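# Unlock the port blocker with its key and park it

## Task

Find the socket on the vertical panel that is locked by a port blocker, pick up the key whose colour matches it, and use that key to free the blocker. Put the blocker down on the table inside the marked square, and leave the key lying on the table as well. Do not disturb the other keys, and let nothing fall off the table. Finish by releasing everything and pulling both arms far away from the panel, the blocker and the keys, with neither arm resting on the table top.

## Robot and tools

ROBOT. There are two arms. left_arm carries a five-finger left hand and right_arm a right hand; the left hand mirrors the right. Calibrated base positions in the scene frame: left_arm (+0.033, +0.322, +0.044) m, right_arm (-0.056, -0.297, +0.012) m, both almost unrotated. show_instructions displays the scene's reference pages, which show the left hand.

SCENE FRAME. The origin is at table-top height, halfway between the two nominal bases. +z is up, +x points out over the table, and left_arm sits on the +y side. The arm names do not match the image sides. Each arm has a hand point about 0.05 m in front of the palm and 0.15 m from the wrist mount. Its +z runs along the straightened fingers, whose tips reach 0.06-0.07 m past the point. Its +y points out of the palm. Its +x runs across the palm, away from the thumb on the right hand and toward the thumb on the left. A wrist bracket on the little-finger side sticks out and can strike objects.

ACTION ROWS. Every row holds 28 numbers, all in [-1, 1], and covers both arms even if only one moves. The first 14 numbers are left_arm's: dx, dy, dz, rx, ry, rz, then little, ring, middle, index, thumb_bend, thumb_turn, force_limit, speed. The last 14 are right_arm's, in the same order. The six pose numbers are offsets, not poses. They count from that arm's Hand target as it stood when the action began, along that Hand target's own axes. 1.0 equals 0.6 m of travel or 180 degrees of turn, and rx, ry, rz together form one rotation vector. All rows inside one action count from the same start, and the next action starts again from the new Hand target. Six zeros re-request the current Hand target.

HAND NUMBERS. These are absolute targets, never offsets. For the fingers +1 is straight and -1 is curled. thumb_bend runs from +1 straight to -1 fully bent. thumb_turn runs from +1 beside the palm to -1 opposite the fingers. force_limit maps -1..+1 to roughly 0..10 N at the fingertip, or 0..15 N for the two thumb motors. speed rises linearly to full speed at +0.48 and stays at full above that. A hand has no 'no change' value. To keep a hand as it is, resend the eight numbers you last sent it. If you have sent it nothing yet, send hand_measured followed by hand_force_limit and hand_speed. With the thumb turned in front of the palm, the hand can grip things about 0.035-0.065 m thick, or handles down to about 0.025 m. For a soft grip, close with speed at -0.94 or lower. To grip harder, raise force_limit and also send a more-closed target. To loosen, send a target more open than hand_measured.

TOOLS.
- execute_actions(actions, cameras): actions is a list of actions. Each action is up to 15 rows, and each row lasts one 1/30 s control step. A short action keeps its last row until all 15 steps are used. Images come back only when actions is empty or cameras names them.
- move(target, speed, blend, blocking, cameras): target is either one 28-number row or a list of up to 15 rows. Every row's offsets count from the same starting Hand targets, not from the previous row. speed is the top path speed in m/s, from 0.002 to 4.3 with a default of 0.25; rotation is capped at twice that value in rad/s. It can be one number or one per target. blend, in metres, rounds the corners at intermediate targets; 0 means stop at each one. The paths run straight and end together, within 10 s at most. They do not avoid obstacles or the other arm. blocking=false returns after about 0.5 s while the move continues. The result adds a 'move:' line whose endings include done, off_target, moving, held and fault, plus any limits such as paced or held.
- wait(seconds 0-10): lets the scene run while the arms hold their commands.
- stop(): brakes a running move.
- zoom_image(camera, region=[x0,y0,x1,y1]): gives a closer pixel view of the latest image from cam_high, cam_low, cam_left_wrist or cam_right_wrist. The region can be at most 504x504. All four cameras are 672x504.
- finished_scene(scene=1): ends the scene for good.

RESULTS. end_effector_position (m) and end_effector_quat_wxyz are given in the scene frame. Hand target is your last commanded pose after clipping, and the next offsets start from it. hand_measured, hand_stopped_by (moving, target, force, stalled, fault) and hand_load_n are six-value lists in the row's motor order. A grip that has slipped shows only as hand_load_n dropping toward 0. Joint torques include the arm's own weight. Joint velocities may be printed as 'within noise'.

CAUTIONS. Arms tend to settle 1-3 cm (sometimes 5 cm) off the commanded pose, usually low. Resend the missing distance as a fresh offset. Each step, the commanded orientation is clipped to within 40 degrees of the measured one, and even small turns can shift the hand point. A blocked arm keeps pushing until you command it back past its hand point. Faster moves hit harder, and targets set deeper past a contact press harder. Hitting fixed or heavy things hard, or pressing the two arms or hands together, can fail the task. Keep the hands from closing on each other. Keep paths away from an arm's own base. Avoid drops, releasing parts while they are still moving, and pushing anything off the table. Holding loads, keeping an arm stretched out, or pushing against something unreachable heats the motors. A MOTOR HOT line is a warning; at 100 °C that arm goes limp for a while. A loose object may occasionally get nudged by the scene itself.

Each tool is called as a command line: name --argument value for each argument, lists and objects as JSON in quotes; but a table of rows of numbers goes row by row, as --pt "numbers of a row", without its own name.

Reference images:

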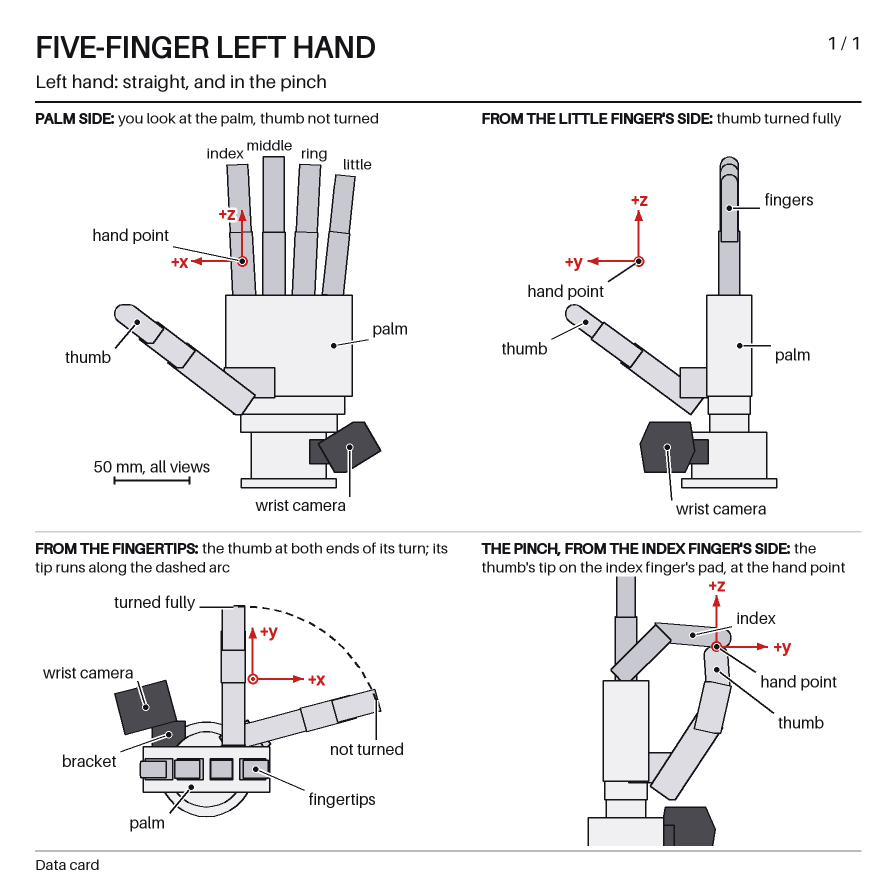

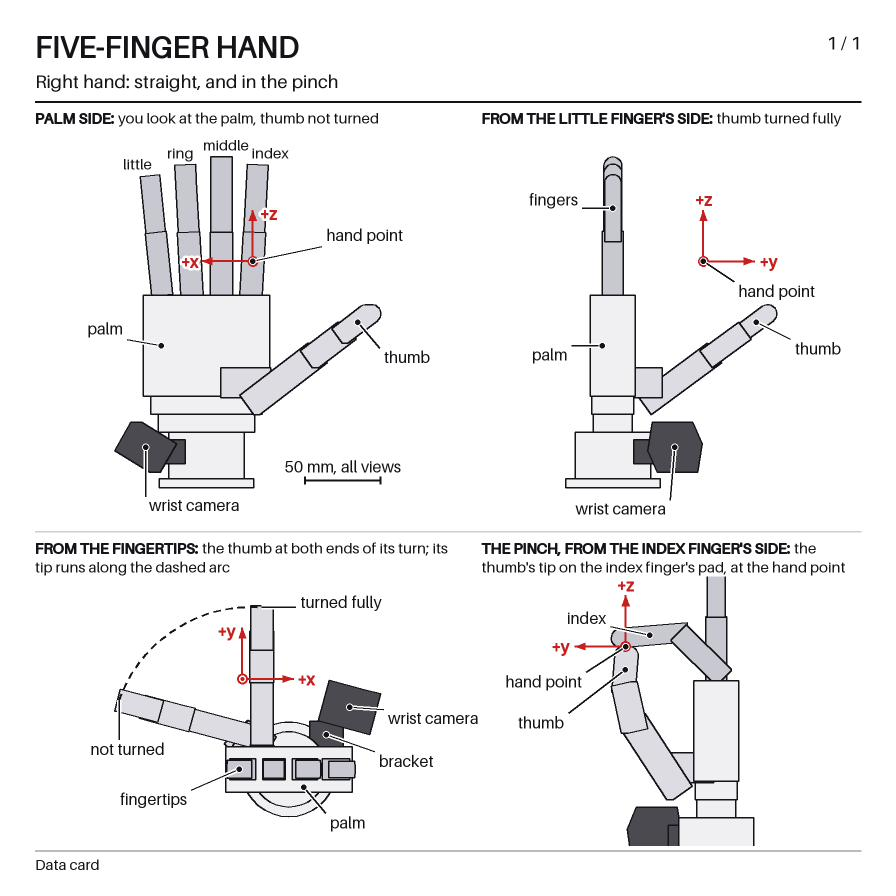

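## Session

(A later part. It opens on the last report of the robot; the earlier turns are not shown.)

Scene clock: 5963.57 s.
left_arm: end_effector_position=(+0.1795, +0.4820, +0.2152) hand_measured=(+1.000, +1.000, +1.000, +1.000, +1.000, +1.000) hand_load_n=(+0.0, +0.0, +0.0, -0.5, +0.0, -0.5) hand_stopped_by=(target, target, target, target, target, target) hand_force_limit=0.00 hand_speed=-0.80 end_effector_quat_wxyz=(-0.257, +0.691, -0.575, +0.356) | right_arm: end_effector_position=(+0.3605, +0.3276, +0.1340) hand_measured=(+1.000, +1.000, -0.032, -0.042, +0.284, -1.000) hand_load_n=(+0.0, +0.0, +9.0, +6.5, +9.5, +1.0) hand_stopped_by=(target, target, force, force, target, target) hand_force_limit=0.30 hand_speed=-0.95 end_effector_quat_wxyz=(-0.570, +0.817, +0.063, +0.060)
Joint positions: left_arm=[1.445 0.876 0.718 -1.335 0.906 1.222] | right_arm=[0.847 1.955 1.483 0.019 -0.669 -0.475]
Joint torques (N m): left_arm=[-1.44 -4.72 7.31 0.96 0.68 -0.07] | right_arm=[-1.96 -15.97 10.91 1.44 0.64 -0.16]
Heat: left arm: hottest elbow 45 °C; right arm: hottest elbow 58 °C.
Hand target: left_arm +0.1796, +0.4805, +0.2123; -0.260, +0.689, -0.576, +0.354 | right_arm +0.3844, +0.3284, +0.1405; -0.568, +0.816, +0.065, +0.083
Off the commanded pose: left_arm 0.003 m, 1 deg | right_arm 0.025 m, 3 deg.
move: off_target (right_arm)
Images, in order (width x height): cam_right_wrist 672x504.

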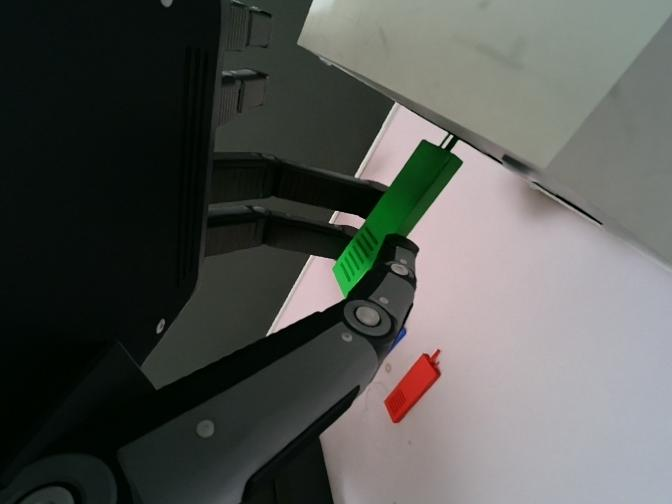

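move --target '[0,0,0,0,0,0,1,1,1,1,1,1,0.0,-0.8,0.0016,-0.0009,0.0035,0.0163,0.0033,0.001,1,1,-0.4,-0.4,0.28,-1,0.3,-0.95]' --speed 0.02

move --target '[0,0,0,0,0,0,1,1,1,1,1,1,0.0,-0.8,0.0016,0.0003,0.0001,-0.0163,-0.0033,-0.001,1,1,-0.4,-0.4,0.28,-1,0.3,-0.95]' --speed 0.02

move --target '[0,0,0,0,0,0,1,1,1,1,1,1,0.0,-0.8,0.0,-0.0009,0.0035,0.0218,0.0044,0.0014,1,1,-0.4,-0.4,0.28,-1,0.3,-0.95]' --speed 0.02

move --target '[0,0,0,0,0,0,1,1,1,1,1,1,0.0,-0.8,0,0,0,-0.0218,-0.0044,-0.0014,1,1,-0.4,-0.4,0.28,-1,0.3,-0.95]' --speed 0.02 --cameras '["cam_right_wrist"]'

zoom_image --camera "cam_right_wrist" --region '[425, 95, 485, 155]'

Scene clock: 5978.03 s.
left_arm: end_effector_position=(+0.1795, +0.4820, +0.2152) hand_measured=(+1.000, +1.000, +1.000, +1.000, +1.000, +1.000) hand_load_n=(+0.0, +0.0, +0.0, +0.0, +0.0, +0.0) hand_stopped_by=(target, target, target, target, target, target) hand_force_limit=0.00 hand_speed=-0.80 end_effector_quat_wxyz=(-0.257, +0.691, -0.575, +0.356) | right_arm: end_effector_position=(+0.3612, +0.3300, +0.1383) hand_measured=(+1.000, +1.000, -0.032, -0.042, +0.284, -1.000) hand_load_n=(+0.0, +0.0, +4.5, +8.5, +11.5, +5.0) hand_stopped_by=(target, target, force, force, target, target) hand_force_limit=0.30 hand_speed=-0.95 end_effector_quat_wxyz=(-0.579, +0.811, +0.058, +0.056)
Joint positions: left_arm=[1.445 0.876 0.718 -1.335 0.906 1.222] | right_arm=[0.844 1.957 1.483 0.045 -0.679 -0.447]
Joint torques (N m): left_arm=[-1.44 -4.72 7.34 0.94 0.69 -0.06] | right_arm=[-2.32 -15.79 8.9 4.07 0.22 -0.08]
Heat: left arm: hottest elbow 45 °C; right arm: hottest elbow 58 °C.
Hand target: left_arm +0.1796, +0.4805, +0.2123; -0.260, +0.689, -0.576, +0.354 | right_arm +0.3854, +0.3305, +0.1405; -0.589, +0.801, +0.063, +0.085
Off the commanded pose: left_arm 0.003 m, 1 deg | right_arm 0.024 m, 4 deg.
move: off_target (right_arm)

Scene clock: 5979.77 s.
left_arm: end_effector_position=(+0.1795, +0.4820, +0.2152) hand_measured=(+1.000, +1.000, +1.000, +1.000, +1.000, +1.000) hand_load_n=(+0.0, +0.0, +0.0, +0.0, +0.0, +0.0) hand_stopped_by=(target, target, target, target, target, target) hand_force_limit=0.00 hand_speed=-0.80 end_effector_quat_wxyz=(-0.257, +0.691, -0.575, +0.356) | right_arm: end_effector_position=(+0.3608, +0.3283, +0.1349) hand_measured=(+1.000, +1.000, -0.032, -0.042, +0.284, -1.000) hand_load_n=(+0.0, +0.0, +7.5, +7.0, +10.0, +2.0) hand_stopped_by=(target, target, force, force, target, target) hand_force_limit=0.30 hand_speed=-0.95 end_effector_quat_wxyz=(-0.569, +0.818, +0.061, +0.057)
Joint positions: left_arm=[1.445 0.876 0.718 -1.335 0.906 1.222] | right_arm=[0.847 1.957 1.489 0.012 -0.67 -0.469]
Joint torques (N m): left_arm=[-1.55 -4.6 7.32 1.01 0.68 -0.06] | right_arm=[-1.9 -15.62 11.21 1.55 0.71 -0.23]
Heat: left arm: hottest elbow 45 °C; right arm: hottest elbow 58 °C.
Hand target: left_arm +0.1796, +0.4805, +0.2123; -0.260, +0.689, -0.576, +0.354 | right_arm +0.3865, +0.3306, +0.1408; -0.568, +0.816, +0.065, +0.083
Off the commanded pose: left_arm 0.003 m, 1 deg | right_arm 0.026 m, 3 deg.
move: off_target (right_arm)

Scene clock: 5982.00 s.
left_arm: end_effector_position=(+0.1795, +0.4820, +0.2152) hand_measured=(+1.000, +1.000, +1.000, +1.000, +1.000, +1.000) hand_load_n=(+0.0, +0.0, +0.0, +0.0, +0.0, -0.5) hand_stopped_by=(target, target, target, target, target, target) hand_force_limit=0.00 hand_speed=-0.80 end_effector_quat_wxyz=(-0.257, +0.691, -0.575, +0.356) | right_arm: end_effector_position=(+0.3616, +0.3307, +0.1399) hand_measured=(+1.000, +1.000, -0.032, -0.042, +0.284, -1.000) hand_load_n=(+0.0, +0.0, +3.5, +10.0, +11.5, +6.5) hand_stopped_by=(target, target, force, force, target, target) hand_force_limit=0.30 hand_speed=-0.95 end_effector_quat_wxyz=(-0.586, +0.807, +0.054, +0.054)
Joint positions: left_arm=[1.445 0.876 0.718 -1.335 0.906 1.222] | right_arm=[0.842 1.958 1.477 0.072 -0.687 -0.427]
Joint torques (N m): left_arm=[-1.44 -4.89 7.28 0.98 0.68 -0.07] | right_arm=[-2.2 -15.44 9.01 4.29 0.33 -0.16]
Heat: left arm: hottest elbow 45 °C; right arm: hottest elbow 58 °C.
Hand target: left_arm +0.1796, +0.4805, +0.2123; -0.260, +0.689, -0.576, +0.354 | right_arm +0.3865, +0.3327, +0.1405; -0.596, +0.796, +0.062, +0.086
Off the commanded pose: left_arm 0.003 m, 1 deg | right_arm 0.025 m, 4 deg.
move: off_target (right_arm)

Scene clock: 5984.17 s.
left_arm: end_effector_position=(+0.1795, +0.4820, +0.2152) hand_measured=(+1.000, +1.000, +1.000, +1.000, +1.000, +1.000) hand_load_n=(+0.0, +0.0, +0.0, +0.0, +0.0, +0.0) hand_stopped_by=(target, target, target, target, target, target) hand_force_limit=0.00 hand_speed=-0.80 end_effector_quat_wxyz=(-0.257, +0.691, -0.575, +0.356) | right_arm: end_effector_position=(+0.3609, +0.3287, +0.1349) hand_measured=(+1.000, +1.000, -0.032, -0.042, +0.284, -1.000) hand_load_n=(+0.0, +0.0, +7.0, +7.5, +10.0, +3.0) hand_stopped_by=(target, target, force, force, target, target) hand_force_limit=0.30 hand_speed=-0.95 end_effector_quat_wxyz=(-0.569, +0.819, +0.058, +0.056)
Joint positions: left_arm=[1.445 0.876 0.718 -1.335 0.906 1.222] | right_arm=[0.847 1.958 1.492 0.009 -0.668 -0.465]
Joint torques (N m): left_arm=[-1.38 -4.72 7.3 0.94 0.69 -0.07] | right_arm=[-1.79 -15.5 11.41 1.77 0.72 -0.25]
Heat: left arm: hottest elbow 45 °C; right arm: hottest elbow 58 °C.
Hand target: left_arm +0.1796, +0.4805, +0.2123; -0.260, +0.689, -0.576, +0.354 | right_arm +0.3866, +0.3326, +0.1405; -0.568, +0.816, +0.065, +0.084
Off the commanded pose: left_arm 0.003 m, 1 deg | right_arm 0.026 m, 3 deg.
move: off_target (right_arm)
Images, in order (width x height): cam_right_wrist 672x504.

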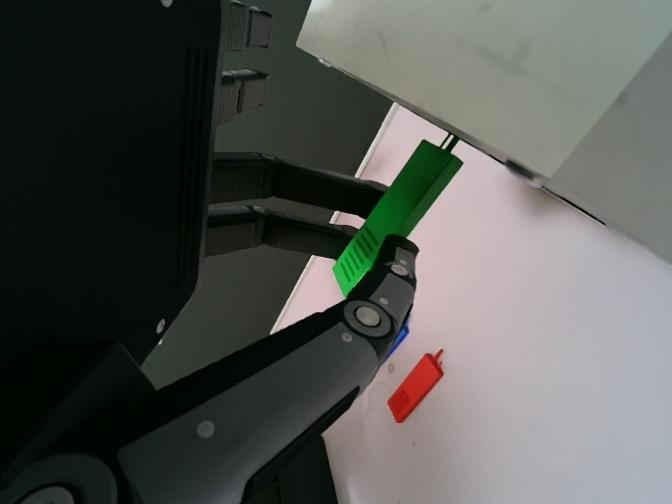

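Scaled by 8.400 from the camera's 672x504 image, which has a finer 960x720 frame.

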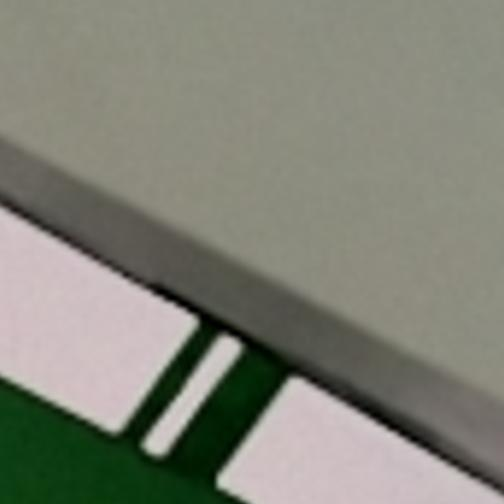

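move --target '[0,0,0,0,0,0,1,1,1,1,1,1,0.0,-0.8,-0.0251,0.0056,0.0027,0,0,0,1,1,-0.4,-0.4,0.28,-1,0.3,-0.95]' --speed 0.03

move --target '[0,0,0,0,0,0,1,1,1,1,1,1,0.0,-0.8,-0.0163,-0.0033,-0.001,0,0,0,1,1,-0.4,-0.4,0.28,-1,0.3,-0.95]' --speed 0.02 --cameras '["cam_right_wrist"]'

zoom_image --camera "cam_right_wrist" --region '[425, 95, 485, 155]'

Scene clock: 5994.10 s.
left_arm: end_effector_position=(+0.1795, +0.4820, +0.2152) hand_measured=(+1.000, +1.000, +1.000, +1.000, +1.000, +1.000) hand_load_n=(+0.0, +0.0, +0.0, +0.0, +0.0, -0.5) hand_stopped_by=(target, target, target, target, target, target) hand_force_limit=0.00 hand_speed=-0.80 end_effector_quat_wxyz=(-0.257, +0.691, -0.575, +0.356) | right_arm: end_effector_position=(+0.3606, +0.3306, +0.1350) hand_measured=(+1.000, +1.000, -0.032, -0.042, +0.284, -1.000) hand_load_n=(-0.5, +0.0, +5.0, +9.0, +11.0, +4.5) hand_stopped_by=(target, target, force, force, target, target) hand_force_limit=0.30 hand_speed=-0.95 end_effector_quat_wxyz=(-0.566, +0.820, +0.056, +0.061)
Joint positions: left_arm=[1.445 0.876 0.718 -1.335 0.906 1.222] | right_arm=[0.853 1.957 1.492 0.008 -0.65 -0.466]
Joint torques (N m): left_arm=[-1.55 -4.72 7.3 0.98 0.68 -0.07] | right_arm=[-0.91 -16.26 8.61 2.95 0.57 -0.18]
Heat: left arm: hottest elbow 45 °C; right arm: hottest elbow 61 °C.
Hand target: left_arm +0.1796, +0.4805, +0.2123; -0.260, +0.689, -0.576, +0.354 | right_arm +0.3725, +0.3329, +0.1335; -0.568, +0.816, +0.065, +0.083
Off the commanded pose: left_arm 0.003 m, 1 deg | right_arm 0.012 m, 3 deg.
move: off_target (right_arm)

Scene clock: 5995.00 s.
left_arm: end_effector_position=(+0.1795, +0.4820, +0.2152) hand_measured=(+1.000, +1.000, +1.000, +1.000, +1.000, +1.000) hand_load_n=(+0.0, +0.0, +0.0, +0.0, +0.0, +0.0) hand_stopped_by=(target, target, target, target, target, target) hand_force_limit=0.00 hand_speed=-0.80 end_effector_quat_wxyz=(-0.257, +0.691, -0.575, +0.356) | right_arm: end_effector_position=(+0.3597, +0.3308, +0.1348) hand_measured=(+1.000, +1.000, -0.032, -0.042, +0.284, -1.000) hand_load_n=(+0.0, +0.0, +7.0, +7.5, +10.5, +2.5) hand_stopped_by=(target, target, force, force, target, target) hand_force_limit=0.30 hand_speed=-0.95 end_effector_quat_wxyz=(-0.565, +0.820, +0.054, +0.069)
Joint positions: left_arm=[1.445 0.876 0.718 -1.335 0.906 1.222] | right_arm=[0.858 1.951 1.481 0.019 -0.632 -0.466]
Joint torques (N m): left_arm=[-1.44 -4.78 7.31 1.02 0.68 -0.07] | right_arm=[-0.21 -16.91 7.6 3.1 0.21 -0.12]
Heat: left arm: hottest elbow 45 °C; right arm: hottest elbow 61 °C.
Hand target: left_arm +0.1796, +0.4805, +0.2123; -0.260, +0.689, -0.576, +0.354 | right_arm +0.3624, +0.3329, +0.1335; -0.568, +0.816, +0.065, +0.083
Off the commanded pose: left_arm 0.003 m, 1 deg | right_arm 0.004 m, 2 deg.
move: done
Images, in order (width x height): cam_right_wrist 672x504.

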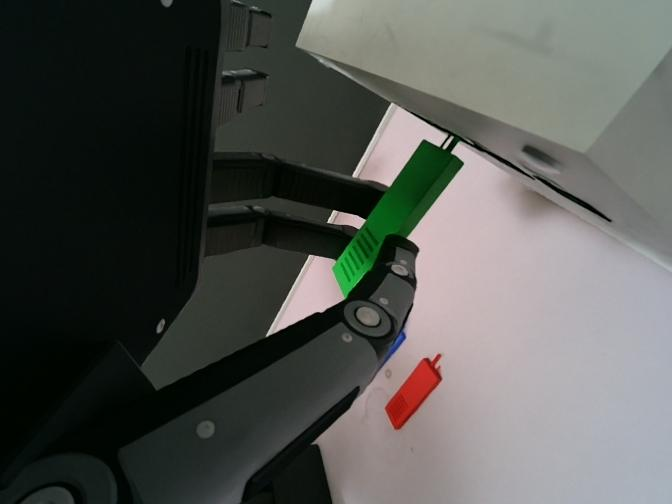

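Scaled by 8.400 from the camera's 672x504 image, which has a finer 960x720 frame.

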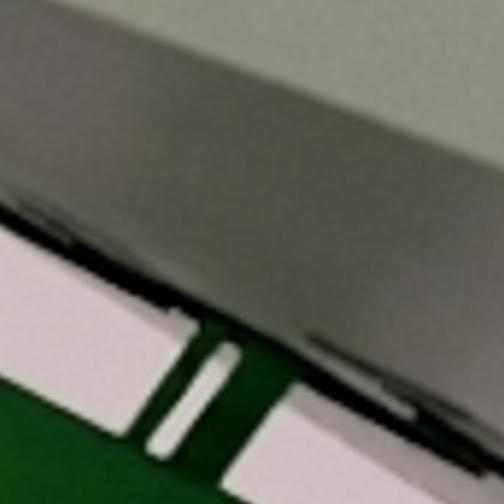

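move --target '[0,0,0,0,0,0,1,1,1,1,1,1,0.0,-0.8,-0.0082,-0.0016,-0.0005,0,0,0,1,1,-0.4,-0.4,0.28,-1,0.3,-0.95]' --speed 0.02

move --target '[0,0,0,0,0,0,1,1,1,1,1,1,0.0,-0.8,-0.0049,-0.0010,-0.0003,0,0,0,1,1,-0.4,-0.4,0.28,-1,0.3,-0.95]' --speed 0.02 --cameras '["cam_right_wrist"]'

zoom_image --camera "cam_right_wrist" --region '[425, 95, 485, 155]'

Scene clock: 6004.40 s.
left_arm: end_effector_position=(+0.1795, +0.4820, +0.2152) hand_measured=(+1.000, +1.000, +1.000, +1.000, +1.000, +1.000) hand_load_n=(+0.0, -0.5, +0.0, +0.0, +0.0, +0.0) hand_stopped_by=(target, target, target, target, target, target) hand_force_limit=0.00 hand_speed=-0.80 end_effector_quat_wxyz=(-0.257, +0.691, -0.575, +0.356) | right_arm: end_effector_position=(+0.3590, +0.3308, +0.1343) hand_measured=(+1.000, +1.000, -0.032, -0.042, +0.284, -1.000) hand_load_n=(+0.0, +0.0, +7.5, +6.5, +10.5, +1.5) hand_stopped_by=(target, target, force, force, target, target) hand_force_limit=0.30 hand_speed=-0.95 end_effector_quat_wxyz=(-0.566, +0.819, +0.055, +0.074)
Joint positions: left_arm=[1.445 0.876 0.718 -1.335 0.906 1.222] | right_arm=[0.86 1.947 1.471 0.032 -0.622 -0.467]
Joint torques (N m): left_arm=[-1.44 -4.72 7.31 0.98 0.68 -0.07] | right_arm=[0.15 -17.08 7.34 2.88 0.04 -0.08]
Heat: left arm: hottest elbow 45 °C; right arm: hottest elbow 60 °C.
Hand target: left_arm +0.1796, +0.4805, +0.2123; -0.260, +0.689, -0.576, +0.354 | right_arm +0.3575, +0.3329, +0.1334; -0.568, +0.816, +0.065, +0.083
Off the commanded pose: left_arm 0.003 m, 1 deg | right_arm 0.003 m, 2 deg.
move: done

Scene clock: 6005.13 s.
left_arm: end_effector_position=(+0.1795, +0.4820, +0.2152) hand_measured=(+1.000, +1.000, +1.000, +1.000, +1.000, +1.000) hand_load_n=(+0.0, +0.0, +0.0, +0.0, +0.0, +0.0) hand_stopped_by=(target, target, target, target, target, target) hand_force_limit=0.00 hand_speed=-0.80 end_effector_quat_wxyz=(-0.257, +0.691, -0.575, +0.356) | right_arm: end_effector_position=(+0.3580, +0.3312, +0.1343) hand_measured=(+1.000, +1.000, -0.032, -0.042, +0.284, -1.000) hand_load_n=(+0.0, +0.0, +8.5, +6.0, +10.5, +1.0) hand_stopped_by=(target, target, force, force, target, target) hand_force_limit=0.30 hand_speed=-0.95 end_effector_quat_wxyz=(-0.566, +0.819, +0.056, +0.077)
Joint positions: left_arm=[1.445 0.876 0.718 -1.335 0.906 1.222] | right_arm=[0.863 1.944 1.466 0.04 -0.618 -0.47]
Joint torques (N m): left_arm=[-1.38 -4.89 7.31 0.98 0.68 -0.07] | right_arm=[0.21 -17.2 7.24 2.78 -0.03 -0.02]
Heat: left arm: hottest elbow 45 °C; right arm: hottest elbow 60 °C.
Hand target: left_arm +0.1796, +0.4805, +0.2123; -0.260, +0.689, -0.576, +0.354 | right_arm +0.3544, +0.3330, +0.1336; -0.568, +0.816, +0.065, +0.083
Off the commanded pose: left_arm 0.003 m, 1 deg | right_arm 0.004 m, 1 deg.
move: done
Images, in order (width x height): cam_right_wrist 672x504.

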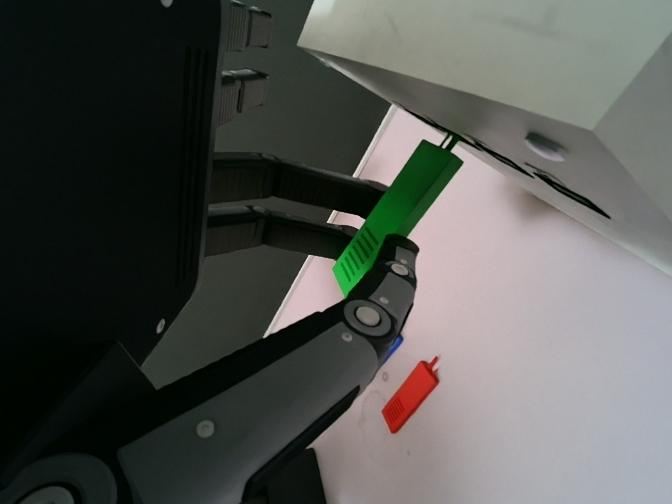

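Scaled by 8.400 from the camera's 672x504 image, which has a finer 960x720 frame.

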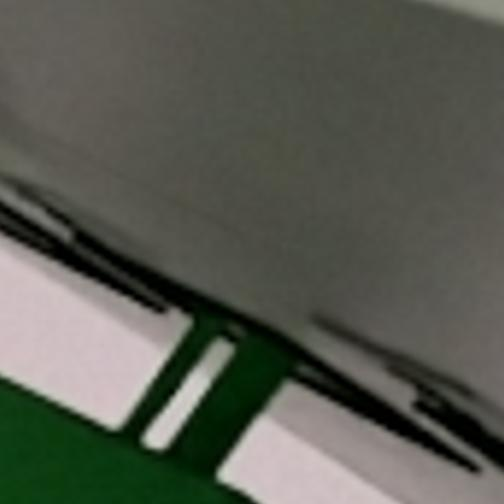

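move --target '[0,0,0,0,0,0,1,1,1,1,1,1,0.0,-0.8,-0.0065,-0.0013,-0.0004,0,0,0,1,1,-0.4,-0.4,0.28,-1,0.3,-0.95]' --speed 0.02 --cameras '["cam_right_wrist"]'

zoom_image --camera "cam_right_wrist" --region '[425, 95, 485, 155]'

Scene clock: 6013.00 s.
left_arm: end_effector_position=(+0.1795, +0.4820, +0.2152) hand_measured=(+1.000, +1.000, +1.000, +1.000, +1.000, +1.000) hand_load_n=(+0.0, +0.0, +0.0, +0.0, +0.0, -0.5) hand_stopped_by=(target, target, target, target, target, target) hand_force_limit=0.00 hand_speed=-0.80 end_effector_quat_wxyz=(-0.257, +0.691, -0.575, +0.356) | right_arm: end_effector_position=(+0.3552, +0.3313, +0.1339) hand_measured=(+1.000, +1.000, -0.032, -0.042, +0.284, -1.000) hand_load_n=(+0.0, +0.0, +9.0, +5.0, +10.5, +0.5) hand_stopped_by=(target, target, force, force, target, target) hand_force_limit=0.30 hand_speed=-0.95 end_effector_quat_wxyz=(-0.566, +0.818, +0.058, +0.079)
Joint positions: left_arm=[1.445 0.876 0.718 -1.335 0.906 1.222] | right_arm=[0.867 1.94 1.456 0.047 -0.612 -0.472]
Joint torques (N m): left_arm=[-1.55 -4.78 7.3 0.98 0.68 -0.08] | right_arm=[0.21 -17.2 7.08 2.69 -0.09 0.03]
Heat: left arm: hottest elbow 45 °C; right arm: hottest elbow 58 °C.
Hand target: left_arm +0.1796, +0.4805, +0.2123; -0.260, +0.689, -0.576, +0.354 | right_arm +0.3505, +0.3329, +0.1336; -0.568, +0.816, +0.065, +0.084
Off the commanded pose: left_arm 0.003 m, 1 deg | right_arm 0.005 m, 1 deg.
move: done
Images, in order (width x height): cam_right_wrist 672x504.

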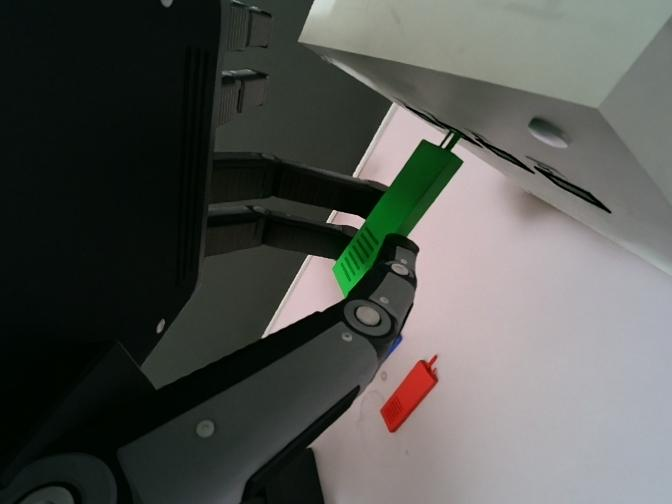

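Scaled by 8.400 from the camera's 672x504 image, which has a finer 960x720 frame.

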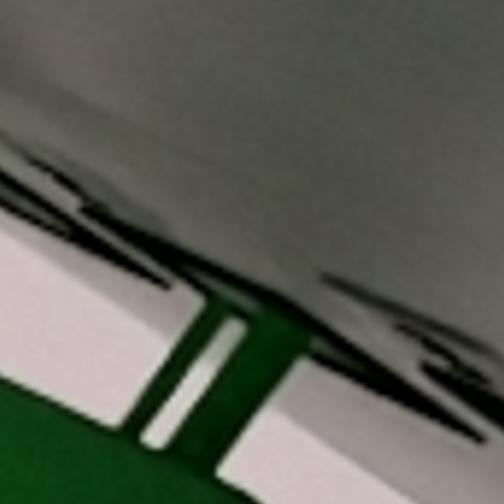

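move --target '[0,0,0,0,0,0,1,1,1,1,1,1,0.0,-0.8,-0.0049,-0.0010,-0.0003,0,0,0,1,1,-0.4,-0.4,0.28,-1,0.3,-0.95]' --speed 0.02 --cameras '["cam_right_wrist"]'

zoom_image --camera "cam_right_wrist" --region '[425, 95, 485, 155]'

Scene clock: 6027.03 s.
left_arm: end_effector_position=(+0.1795, +0.4820, +0.2152) hand_measured=(+1.000, +1.000, +1.000, +1.000, +1.000, +1.000) hand_load_n=(+0.0, +0.0, +0.0, +0.0, +0.0, +0.0) hand_stopped_by=(target, target, target, target, target, target) hand_force_limit=0.00 hand_speed=-0.80 end_effector_quat_wxyz=(-0.257, +0.691, -0.575, +0.356) | right_arm: end_effector_position=(+0.3540, +0.3306, +0.1336) hand_measured=(+1.000, +1.000, -0.032, -0.042, +0.284, -1.000) hand_load_n=(+0.0, -0.5, +8.5, +5.5, +11.0, +0.5) hand_stopped_by=(target, target, force, force, target, target) hand_force_limit=0.30 hand_speed=-0.95 end_effector_quat_wxyz=(-0.566, +0.818, +0.057, +0.081)
Joint positions: left_arm=[1.445 0.876 0.718 -1.335 0.906 1.222] | right_arm=[0.869 1.936 1.45 0.051 -0.608 -0.472]
Joint torques (N m): left_arm=[-1.49 -4.72 7.28 0.98 0.7 -0.07] | right_arm=[0.44 -17.14 7.08 2.69 -0.13 0.05]
Heat: left arm: hottest elbow 45 °C; right arm: hottest elbow 56 °C.
Hand target: left_arm +0.1796, +0.4805, +0.2123; -0.260, +0.689, -0.576, +0.354 | right_arm +0.3474, +0.3330, +0.1334; -0.568, +0.816, +0.065, +0.083
Off the commanded pose: left_arm 0.003 m, 1 deg | right_arm 0.007 m, 1 deg.
move: done
Images, in order (width x height): cam_right_wrist 672x504.

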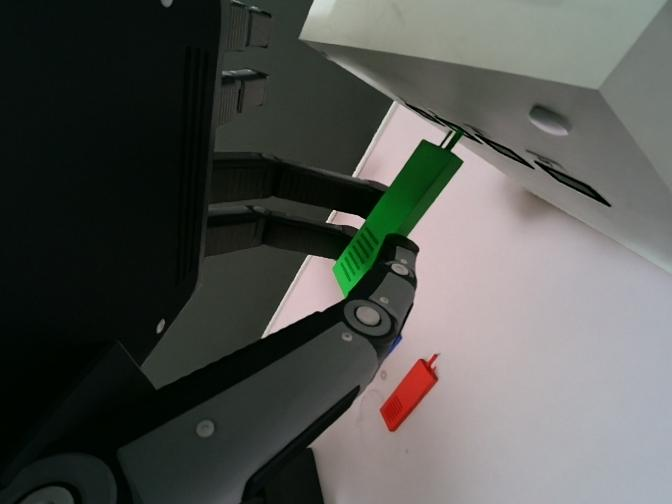

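Scaled by 8.400 from the camera's 672x504 image, which has a finer 960x720 frame.

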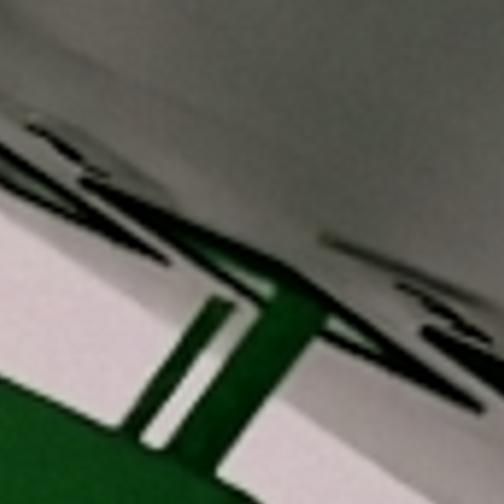

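move --target '[0,0,0,0,0,0,1,1,1,1,1,1,0.0,-0.8,-0.0049,-0.0010,-0.0003,0,0,0,1,1,-0.4,-0.4,0.28,-1,0.3,-0.95]' --speed 0.02

move --target '[0,0,0,0,0,0,1,1,1,1,1,1,0.0,-0.8,-0.0033,-0.0007,-0.0002,0,0,0,1,1,-0.4,-0.4,0.28,-1,0.3,-0.95]' --speed 0.02 --cameras '["cam_right_wrist"]'

zoom_image --camera "cam_right_wrist" --region '[425, 90, 485, 150]'

Scene clock: 6036.27 s.
left_arm: end_effector_position=(+0.1795, +0.4820, +0.2152) hand_measured=(+1.000, +1.000, +1.000, +1.000, +1.000, +1.000) hand_load_n=(+0.0, +0.0, +0.0, +0.0, +0.0, -0.5) hand_stopped_by=(target, target, target, target, target, target) hand_force_limit=0.00 hand_speed=-0.80 end_effector_quat_wxyz=(-0.257, +0.691, -0.575, +0.356) | right_arm: end_effector_position=(+0.3516, +0.3300, +0.1335) hand_measured=(+1.000, +1.000, -0.032, -0.042, +0.284, -1.000) hand_load_n=(+0.0, +0.0, +8.5, +5.5, +10.5, +0.5) hand_stopped_by=(target, target, force, force, target, target) hand_force_limit=0.30 hand_speed=-0.95 end_effector_quat_wxyz=(-0.566, +0.818, +0.058, +0.082)
Joint positions: left_arm=[1.445 0.876 0.718 -1.335 0.906 1.222] | right_arm=[0.872 1.931 1.442 0.055 -0.604 -0.472]
Joint torques (N m): left_arm=[-1.49 -4.66 7.32 1.01 0.68 -0.06] | right_arm=[0.5 -17.08 7.1 2.69 -0.14 0.07]
Heat: left arm: hottest elbow 45 °C; right arm: hottest elbow 55 °C.
Hand target: left_arm +0.1796, +0.4805, +0.2123; -0.260, +0.689, -0.576, +0.354 | right_arm +0.3444, +0.3329, +0.1334; -0.568, +0.816, +0.065, +0.083
Off the commanded pose: left_arm 0.003 m, 1 deg | right_arm 0.008 m, 1 deg.
move: done

Scene clock: 6037.27 s.
left_arm: end_effector_position=(+0.1795, +0.4820, +0.2152) hand_measured=(+1.000, +1.000, +1.000, +1.000, +1.000, +1.000) hand_load_n=(+0.0, +0.0, +0.0, +0.0, +0.0, +0.0) hand_stopped_by=(target, target, target, target, target, target) hand_force_limit=0.00 hand_speed=-0.80 end_effector_quat_wxyz=(-0.257, +0.691, -0.575, +0.356) | right_arm: end_effector_position=(+0.3459, +0.3299, +0.1302) hand_measured=(+1.000, +1.000, -0.032, -0.042, +0.284, -1.000) hand_load_n=(+0.0, +0.0, +8.5, +5.5, +10.5, +0.5) hand_stopped_by=(target, target, force, force, target, target) hand_force_limit=0.30 hand_speed=-0.95 end_effector_quat_wxyz=(-0.564, +0.820, +0.059, +0.079)
Joint positions: left_arm=[1.445 0.876 0.718 -1.335 0.906 1.222] | right_arm=[0.878 1.928 1.43 0.057 -0.602 -0.472]
Joint torques (N m): left_arm=[-1.61 -4.72 7.32 0.99 0.68 -0.06] | right_arm=[0.21 -16.79 7.49 2.71 -0.13 0.08]
Heat: left arm: hottest elbow 45 °C; right arm: hottest elbow 55 °C.
Hand target: left_arm +0.1796, +0.4805, +0.2123; -0.260, +0.689, -0.576, +0.354 | right_arm +0.3424, +0.3330, +0.1335; -0.568, +0.816, +0.065, +0.083
Off the commanded pose: left_arm 0.003 m, 1 deg | right_arm 0.006 m, 1 deg.
move: done
Images, in order (width x height): cam_right_wrist 672x504.

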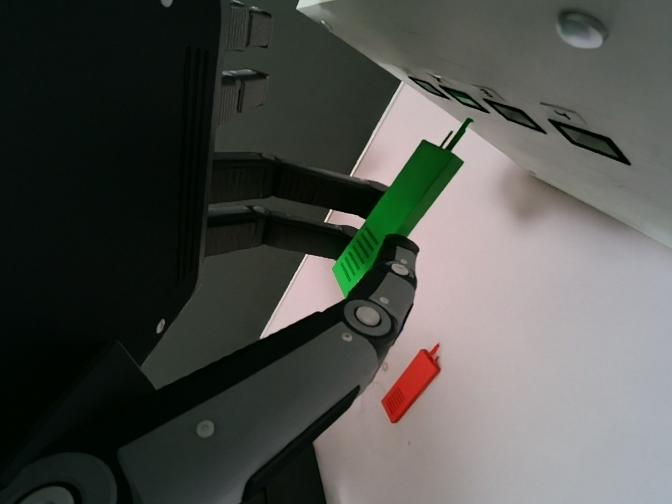

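Scaled by 8.400 from the camera's 672x504 image, which has a finer 960x720 frame.

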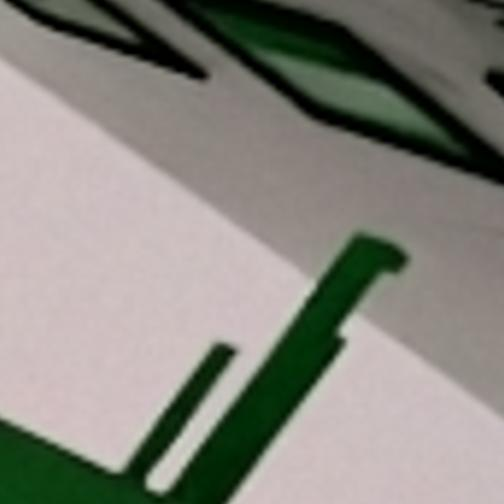

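move --target '[0,0,0,0,0,0,1,1,1,1,1,1,0.0,-0.8,-0.0320,-0.0302,-0.001,0.0217,0.0044,0.0014,1,1,-0.4,-0.4,0.28,-1,0.3,-0.95]' --speed 0.06

move --pt "0 0 0 0 0 0 1 1 1 1 1 1 0.0 -0.8 0.0743 0.0150 0.0047 0 0 0 1 1 -0.4 -0.4 0.28 -1 0.3 -0.95" --pt "0 0 0 0 0 0 1 1 1 1 1 1 0.0 -0.8 0.0807 0.0171 0.0023 0 0 0 1 1 -0.4 -0.4 0.28 -1 0.3 -0.95" --speed '[0.05,0.02]' --cameras '["cam_right_wrist"]'

zoom_image --camera "cam_right_wrist" --region '[425, 90, 485, 150]'

Scene clock: 6080.20 s.
left_arm: end_effector_position=(+0.1795, +0.4820, +0.2152) hand_measured=(+1.000, +1.000, +1.000, +1.000, +1.000, +1.000) hand_load_n=(+0.0, +0.0, +0.0, +0.0, -0.5, +0.0) hand_stopped_by=(target, target, target, target, target, target) hand_force_limit=0.00 hand_speed=-0.80 end_effector_quat_wxyz=(-0.257, +0.691, -0.575, +0.356) | right_arm: end_effector_position=(+0.3240, +0.3355, +0.1386) hand_measured=(+1.000, +1.000, -0.032, -0.042, +0.284, -1.000) hand_load_n=(+0.0, +0.0, +8.5, +5.0, +11.0, +0.5) hand_stopped_by=(target, target, force, force, target, target) hand_force_limit=0.30 hand_speed=-0.95 end_effector_quat_wxyz=(-0.588, +0.802, +0.063, +0.084)
Joint positions: left_arm=[1.445 0.876 0.718 -1.335 0.906 1.222] | right_arm=[0.904 1.895 1.359 0.174 -0.597 -0.432]
Joint torques (N m): left_arm=[-1.49 -4.54 7.3 0.99 0.69 -0.06] | right_arm=[0.09 -16.85 7.32 2.93 -0.06 0.28]
Heat: left arm: hottest elbow 45 °C; right arm: hottest elbow 55 °C.
Hand target: left_arm +0.1796, +0.4805, +0.2123; -0.260, +0.689, -0.576, +0.354 | right_arm +0.3200, +0.3384, +0.1464; -0.596, +0.796, +0.062, +0.086
Off the commanded pose: left_arm 0.003 m, 1 deg | right_arm 0.009 m, 1 deg.
move: done

Scene clock: 6082.10 s.
left_arm: end_effector_position=(+0.1795, +0.4820, +0.2152) hand_measured=(+1.000, +1.000, +1.000, +1.000, +1.000, +1.000) hand_load_n=(+0.0, +0.0, +0.0, +0.0, +0.0, +0.0) hand_stopped_by=(target, target, target, target, target, target) hand_force_limit=0.00 hand_speed=-0.80 end_effector_quat_wxyz=(-0.257, +0.691, -0.575, +0.356) | right_arm: end_effector_position=(+0.3532, +0.3285, +0.1364) hand_measured=(+1.000, +1.000, -0.032, -0.042, +0.284, -1.000) hand_load_n=(+0.0, +0.0, +8.5, +5.5, +11.0, +0.5) hand_stopped_by=(target, target, force, force, target, target) hand_force_limit=0.30 hand_speed=-0.95 end_effector_quat_wxyz=(-0.591, +0.801, +0.058, +0.076)
Joint positions: left_arm=[1.445 0.876 0.718 -1.335 0.906 1.222] | right_arm=[0.856 1.933 1.412 0.148 -0.65 -0.432]
Joint torques (N m): left_arm=[-1.55 -4.78 7.28 0.98 0.67 -0.06] | right_arm=[-1.26 -14.92 11.55 1.62 -0.31 0.04]
Heat: left arm: hottest elbow 45 °C; right arm: hottest elbow 55 °C.
Hand target: left_arm +0.1796, +0.4805, +0.2123; -0.260, +0.689, -0.576, +0.354 | right_arm +0.3695, +0.3368, +0.1464; -0.596, +0.796, +0.062, +0.086
Off the commanded pose: left_arm 0.003 m, 1 deg | right_arm 0.021 m, 1 deg.
move: off_target (right_arm)
Images, in order (width x height): cam_right_wrist 672x504.

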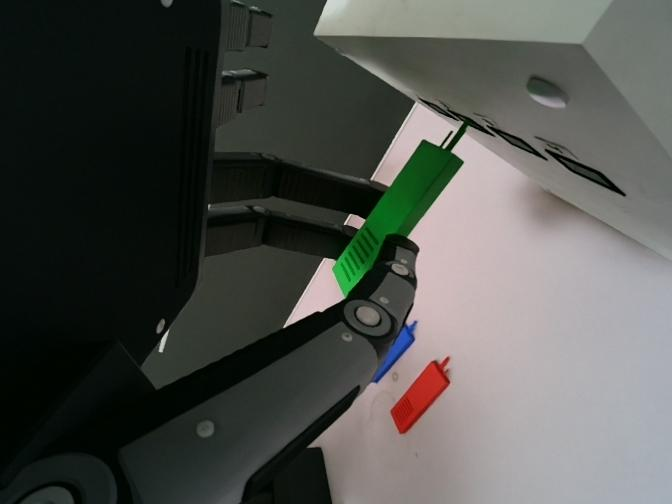

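Scaled by 8.400 from the camera's 672x504 image, which has a finer 960x720 frame.

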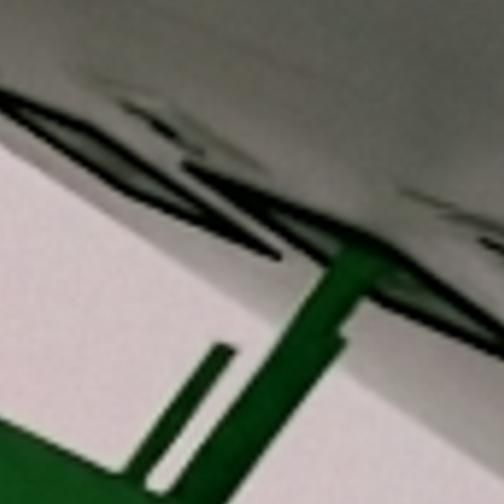

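move --target '[0,0,0,0,0,0,1,1,1,1,1,1,0.0,-0.8,0.0065,0.0016,-0.0006,0,0,0,1,1,-0.4,-0.4,0.28,-1,0.3,-0.95]' --speed 0.02

move --target '[0,0,0,0,0,0,1,1,1,1,1,1,0.0,-0.8,-0.0028,0.0125,0.0037,0,0,0,1,1,-0.4,-0.4,0.28,-1,0.3,-0.95]' --speed 0.02 --cameras '["cam_right_wrist"]'

zoom_image --camera "cam_right_wrist" --region '[425, 90, 485, 150]'

Scene clock: 6088.33 s.
left_arm: end_effector_position=(+0.1795, +0.4820, +0.2152) hand_measured=(+1.000, +1.000, +1.000, +1.000, +1.000, +1.000) hand_load_n=(+0.0, +0.0, +0.0, +0.0, +0.0, -0.5) hand_stopped_by=(target, target, target, target, target, target) hand_force_limit=0.00 hand_speed=-0.80 end_effector_quat_wxyz=(-0.257, +0.691, -0.575, +0.356) | right_arm: end_effector_position=(+0.3534, +0.3288, +0.1361) hand_measured=(+1.000, +1.000, -0.032, -0.042, +0.284, -1.000) hand_load_n=(+0.0, +0.0, +8.5, +5.5, +11.0, +1.0) hand_stopped_by=(target, target, force, force, target, target) hand_force_limit=0.30 hand_speed=-0.95 end_effector_quat_wxyz=(-0.591, +0.801, +0.059, +0.072)
Joint positions: left_arm=[1.445 0.876 0.718 -1.335 0.906 1.222] | right_arm=[0.854 1.937 1.418 0.142 -0.657 -0.432]
Joint torques (N m): left_arm=[-1.44 -4.6 7.34 0.98 0.69 -0.07] | right_arm=[-1.67 -15.09 11.62 1.77 -0.2 0.01]
Heat: left arm: hottest elbow 45 °C; right arm: hottest elbow 56 °C.
Hand target: left_arm +0.1796, +0.4805, +0.2123; -0.260, +0.689, -0.576, +0.354 | right_arm +0.3735, +0.3361, +0.1465; -0.596, +0.796, +0.062, +0.086
Off the commanded pose: left_arm 0.003 m, 1 deg | right_arm 0.024 m, 2 deg.
move: off_target (right_arm)

Scene clock: 6089.03 s.
left_arm: end_effector_position=(+0.1795, +0.4820, +0.2152) hand_measured=(+1.000, +1.000, +1.000, +1.000, +1.000, +1.000) hand_load_n=(+0.0, +0.0, +0.0, +0.0, +0.0, +0.0) hand_stopped_by=(target, target, target, target, target, target) hand_force_limit=0.00 hand_speed=-0.80 end_effector_quat_wxyz=(-0.257, +0.691, -0.575, +0.356) | right_arm: end_effector_position=(+0.3547, +0.3281, +0.1345) hand_measured=(+1.000, +1.000, -0.032, -0.042, +0.284, -1.000) hand_load_n=(+0.0, +0.0, +9.0, +5.5, +10.0, +0.5) hand_stopped_by=(target, target, force, force, target, target) hand_force_limit=0.30 hand_speed=-0.95 end_effector_quat_wxyz=(-0.590, +0.802, +0.058, +0.072)
Joint positions: left_arm=[1.445 0.876 0.718 -1.335 0.906 1.222] | right_arm=[0.852 1.94 1.419 0.142 -0.658 -0.432]
Joint torques (N m): left_arm=[-1.55 -4.6 7.3 0.98 0.7 -0.07] | right_arm=[-1.38 -14.51 11.12 2.41 -0.19 0]
Heat: left arm: hottest elbow 45 °C; right arm: hottest elbow 56 °C.
Hand target: left_arm +0.1796, +0.4805, +0.2123; -0.260, +0.689, -0.576, +0.354 | right_arm +0.3734, +0.3362, +0.1385; -0.596, +0.796, +0.062, +0.086
Off the commanded pose: left_arm 0.003 m, 1 deg | right_arm 0.021 m, 2 deg.
move: off_target (right_arm)
Images, in order (width x height): cam_right_wrist 672x504.

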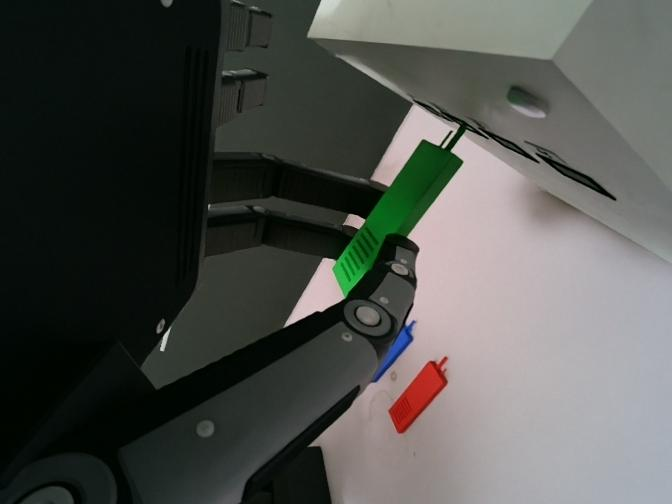

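Scaled by 8.400 from the camera's 672x504 image, which has a finer 960x720 frame.

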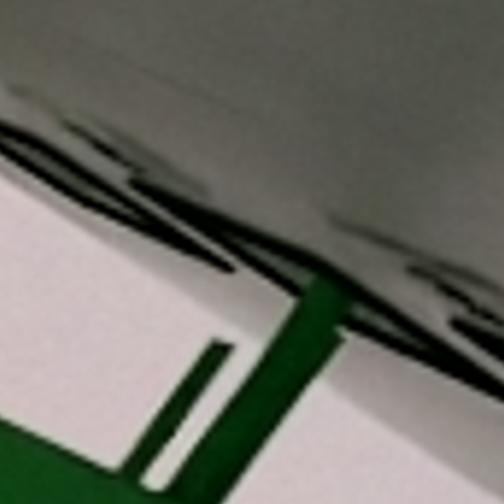

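move --target '[0,0,0,0,0,0,1,1,1,1,1,1,0.0,-0.8,0.0049,0.0012,-0.0004,0,0,0,1,1,-0.4,-0.4,0.28,-1,0.3,-0.95]' --speed 0.02

move --target '[0,0,0,0,0,0,1,1,1,1,1,1,0.0,-0.8,-0.0010,0.0047,0.0014,0,0,0,1,1,-0.4,-0.4,0.28,-1,0.3,-0.95]' --speed 0.02 --cameras '["cam_right_wrist"]'

zoom_image --camera "cam_right_wrist" --region '[425, 90, 485, 150]'

Scene clock: 6096.53 s.
left_arm: end_effector_position=(+0.1795, +0.4820, +0.2152) hand_measured=(+1.000, +1.000, +1.000, +1.000, +1.000, +1.000) hand_load_n=(+0.0, +0.0, +0.0, -0.5, +0.0, -0.5) hand_stopped_by=(target, target, target, target, target, target) hand_force_limit=0.00 hand_speed=-0.80 end_effector_quat_wxyz=(-0.257, +0.691, -0.575, +0.356) | right_arm: end_effector_position=(+0.3579, +0.3282, +0.1345) hand_measured=(+1.000, +1.000, -0.032, -0.042, +0.284, -1.000) hand_load_n=(+0.0, +0.0, +8.5, +5.5, +10.5, +1.0) hand_stopped_by=(target, target, force, force, target, target) hand_force_limit=0.30 hand_speed=-0.95 end_effector_quat_wxyz=(-0.591, +0.801, +0.057, +0.072)
Joint positions: left_arm=[1.445 0.876 0.718 -1.335 0.906 1.222] | right_arm=[0.849 1.944 1.425 0.142 -0.661 -0.432]
Joint torques (N m): left_arm=[-1.55 -4.66 7.31 0.94 0.68 -0.06] | right_arm=[-1.44 -14.62 11.12 2.28 -0.19 -0.01]
Heat: left arm: hottest elbow 45 °C; right arm: hottest elbow 57 °C.
Hand target: left_arm +0.1796, +0.4805, +0.2123; -0.260, +0.689, -0.576, +0.354 | right_arm +0.3764, +0.3356, +0.1383; -0.596, +0.796, +0.062, +0.085
Off the commanded pose: left_arm 0.003 m, 1 deg | right_arm 0.020 m, 2 deg.
move: off_target (right_arm)

Scene clock: 6097.23 s.
left_arm: end_effector_position=(+0.1795, +0.4820, +0.2152) hand_measured=(+1.000, +1.000, +1.000, +1.000, +1.000, +1.000) hand_load_n=(+0.0, +0.0, +0.0, +0.0, +0.0, +0.0) hand_stopped_by=(target, target, target, target, target, target) hand_force_limit=0.00 hand_speed=-0.80 end_effector_quat_wxyz=(-0.257, +0.691, -0.575, +0.356) | right_arm: end_effector_position=(+0.3578, +0.3282, +0.1342) hand_measured=(+1.000, +1.000, -0.032, -0.042, +0.284, -1.000) hand_load_n=(+0.0, +0.0, +8.5, +6.0, +10.0, +1.0) hand_stopped_by=(target, target, force, force, target, target) hand_force_limit=0.30 hand_speed=-0.95 end_effector_quat_wxyz=(-0.591, +0.801, +0.057, +0.072)
Joint positions: left_arm=[1.445 0.876 0.718 -1.335 0.906 1.222] | right_arm=[0.849 1.945 1.425 0.142 -0.661 -0.432]
Joint torques (N m): left_arm=[-1.61 -4.78 7.34 0.98 0.68 -0.06] | right_arm=[-1.44 -14.39 10.93 2.52 -0.18 -0.01]
Heat: left arm: hottest elbow 45 °C; right arm: hottest elbow 57 °C.
Hand target: left_arm +0.1796, +0.4805, +0.2123; -0.260, +0.689, -0.576, +0.354 | right_arm +0.3764, +0.3356, +0.1354; -0.596, +0.796, +0.062, +0.085
Off the commanded pose: left_arm 0.003 m, 1 deg | right_arm 0.020 m, 2 deg.
move: off_target (right_arm)
Images, in order (width x height): cam_right_wrist 672x504.

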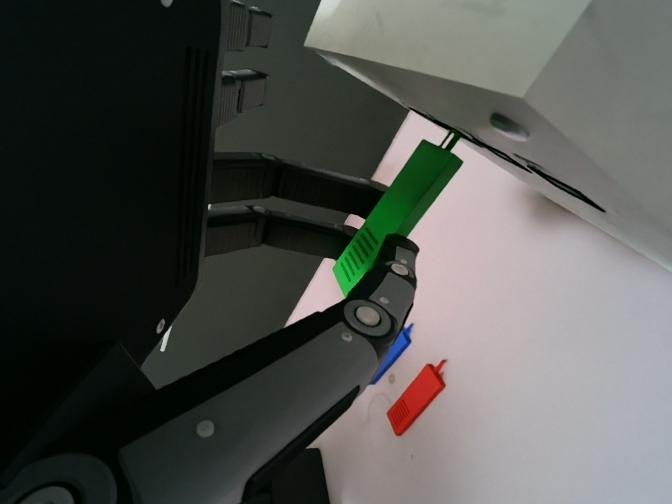

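Scaled by 8.400 from the camera's 672x504 image, which has a finer 960x720 frame.

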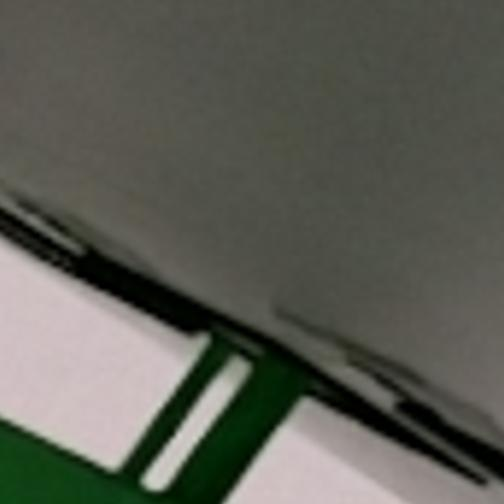

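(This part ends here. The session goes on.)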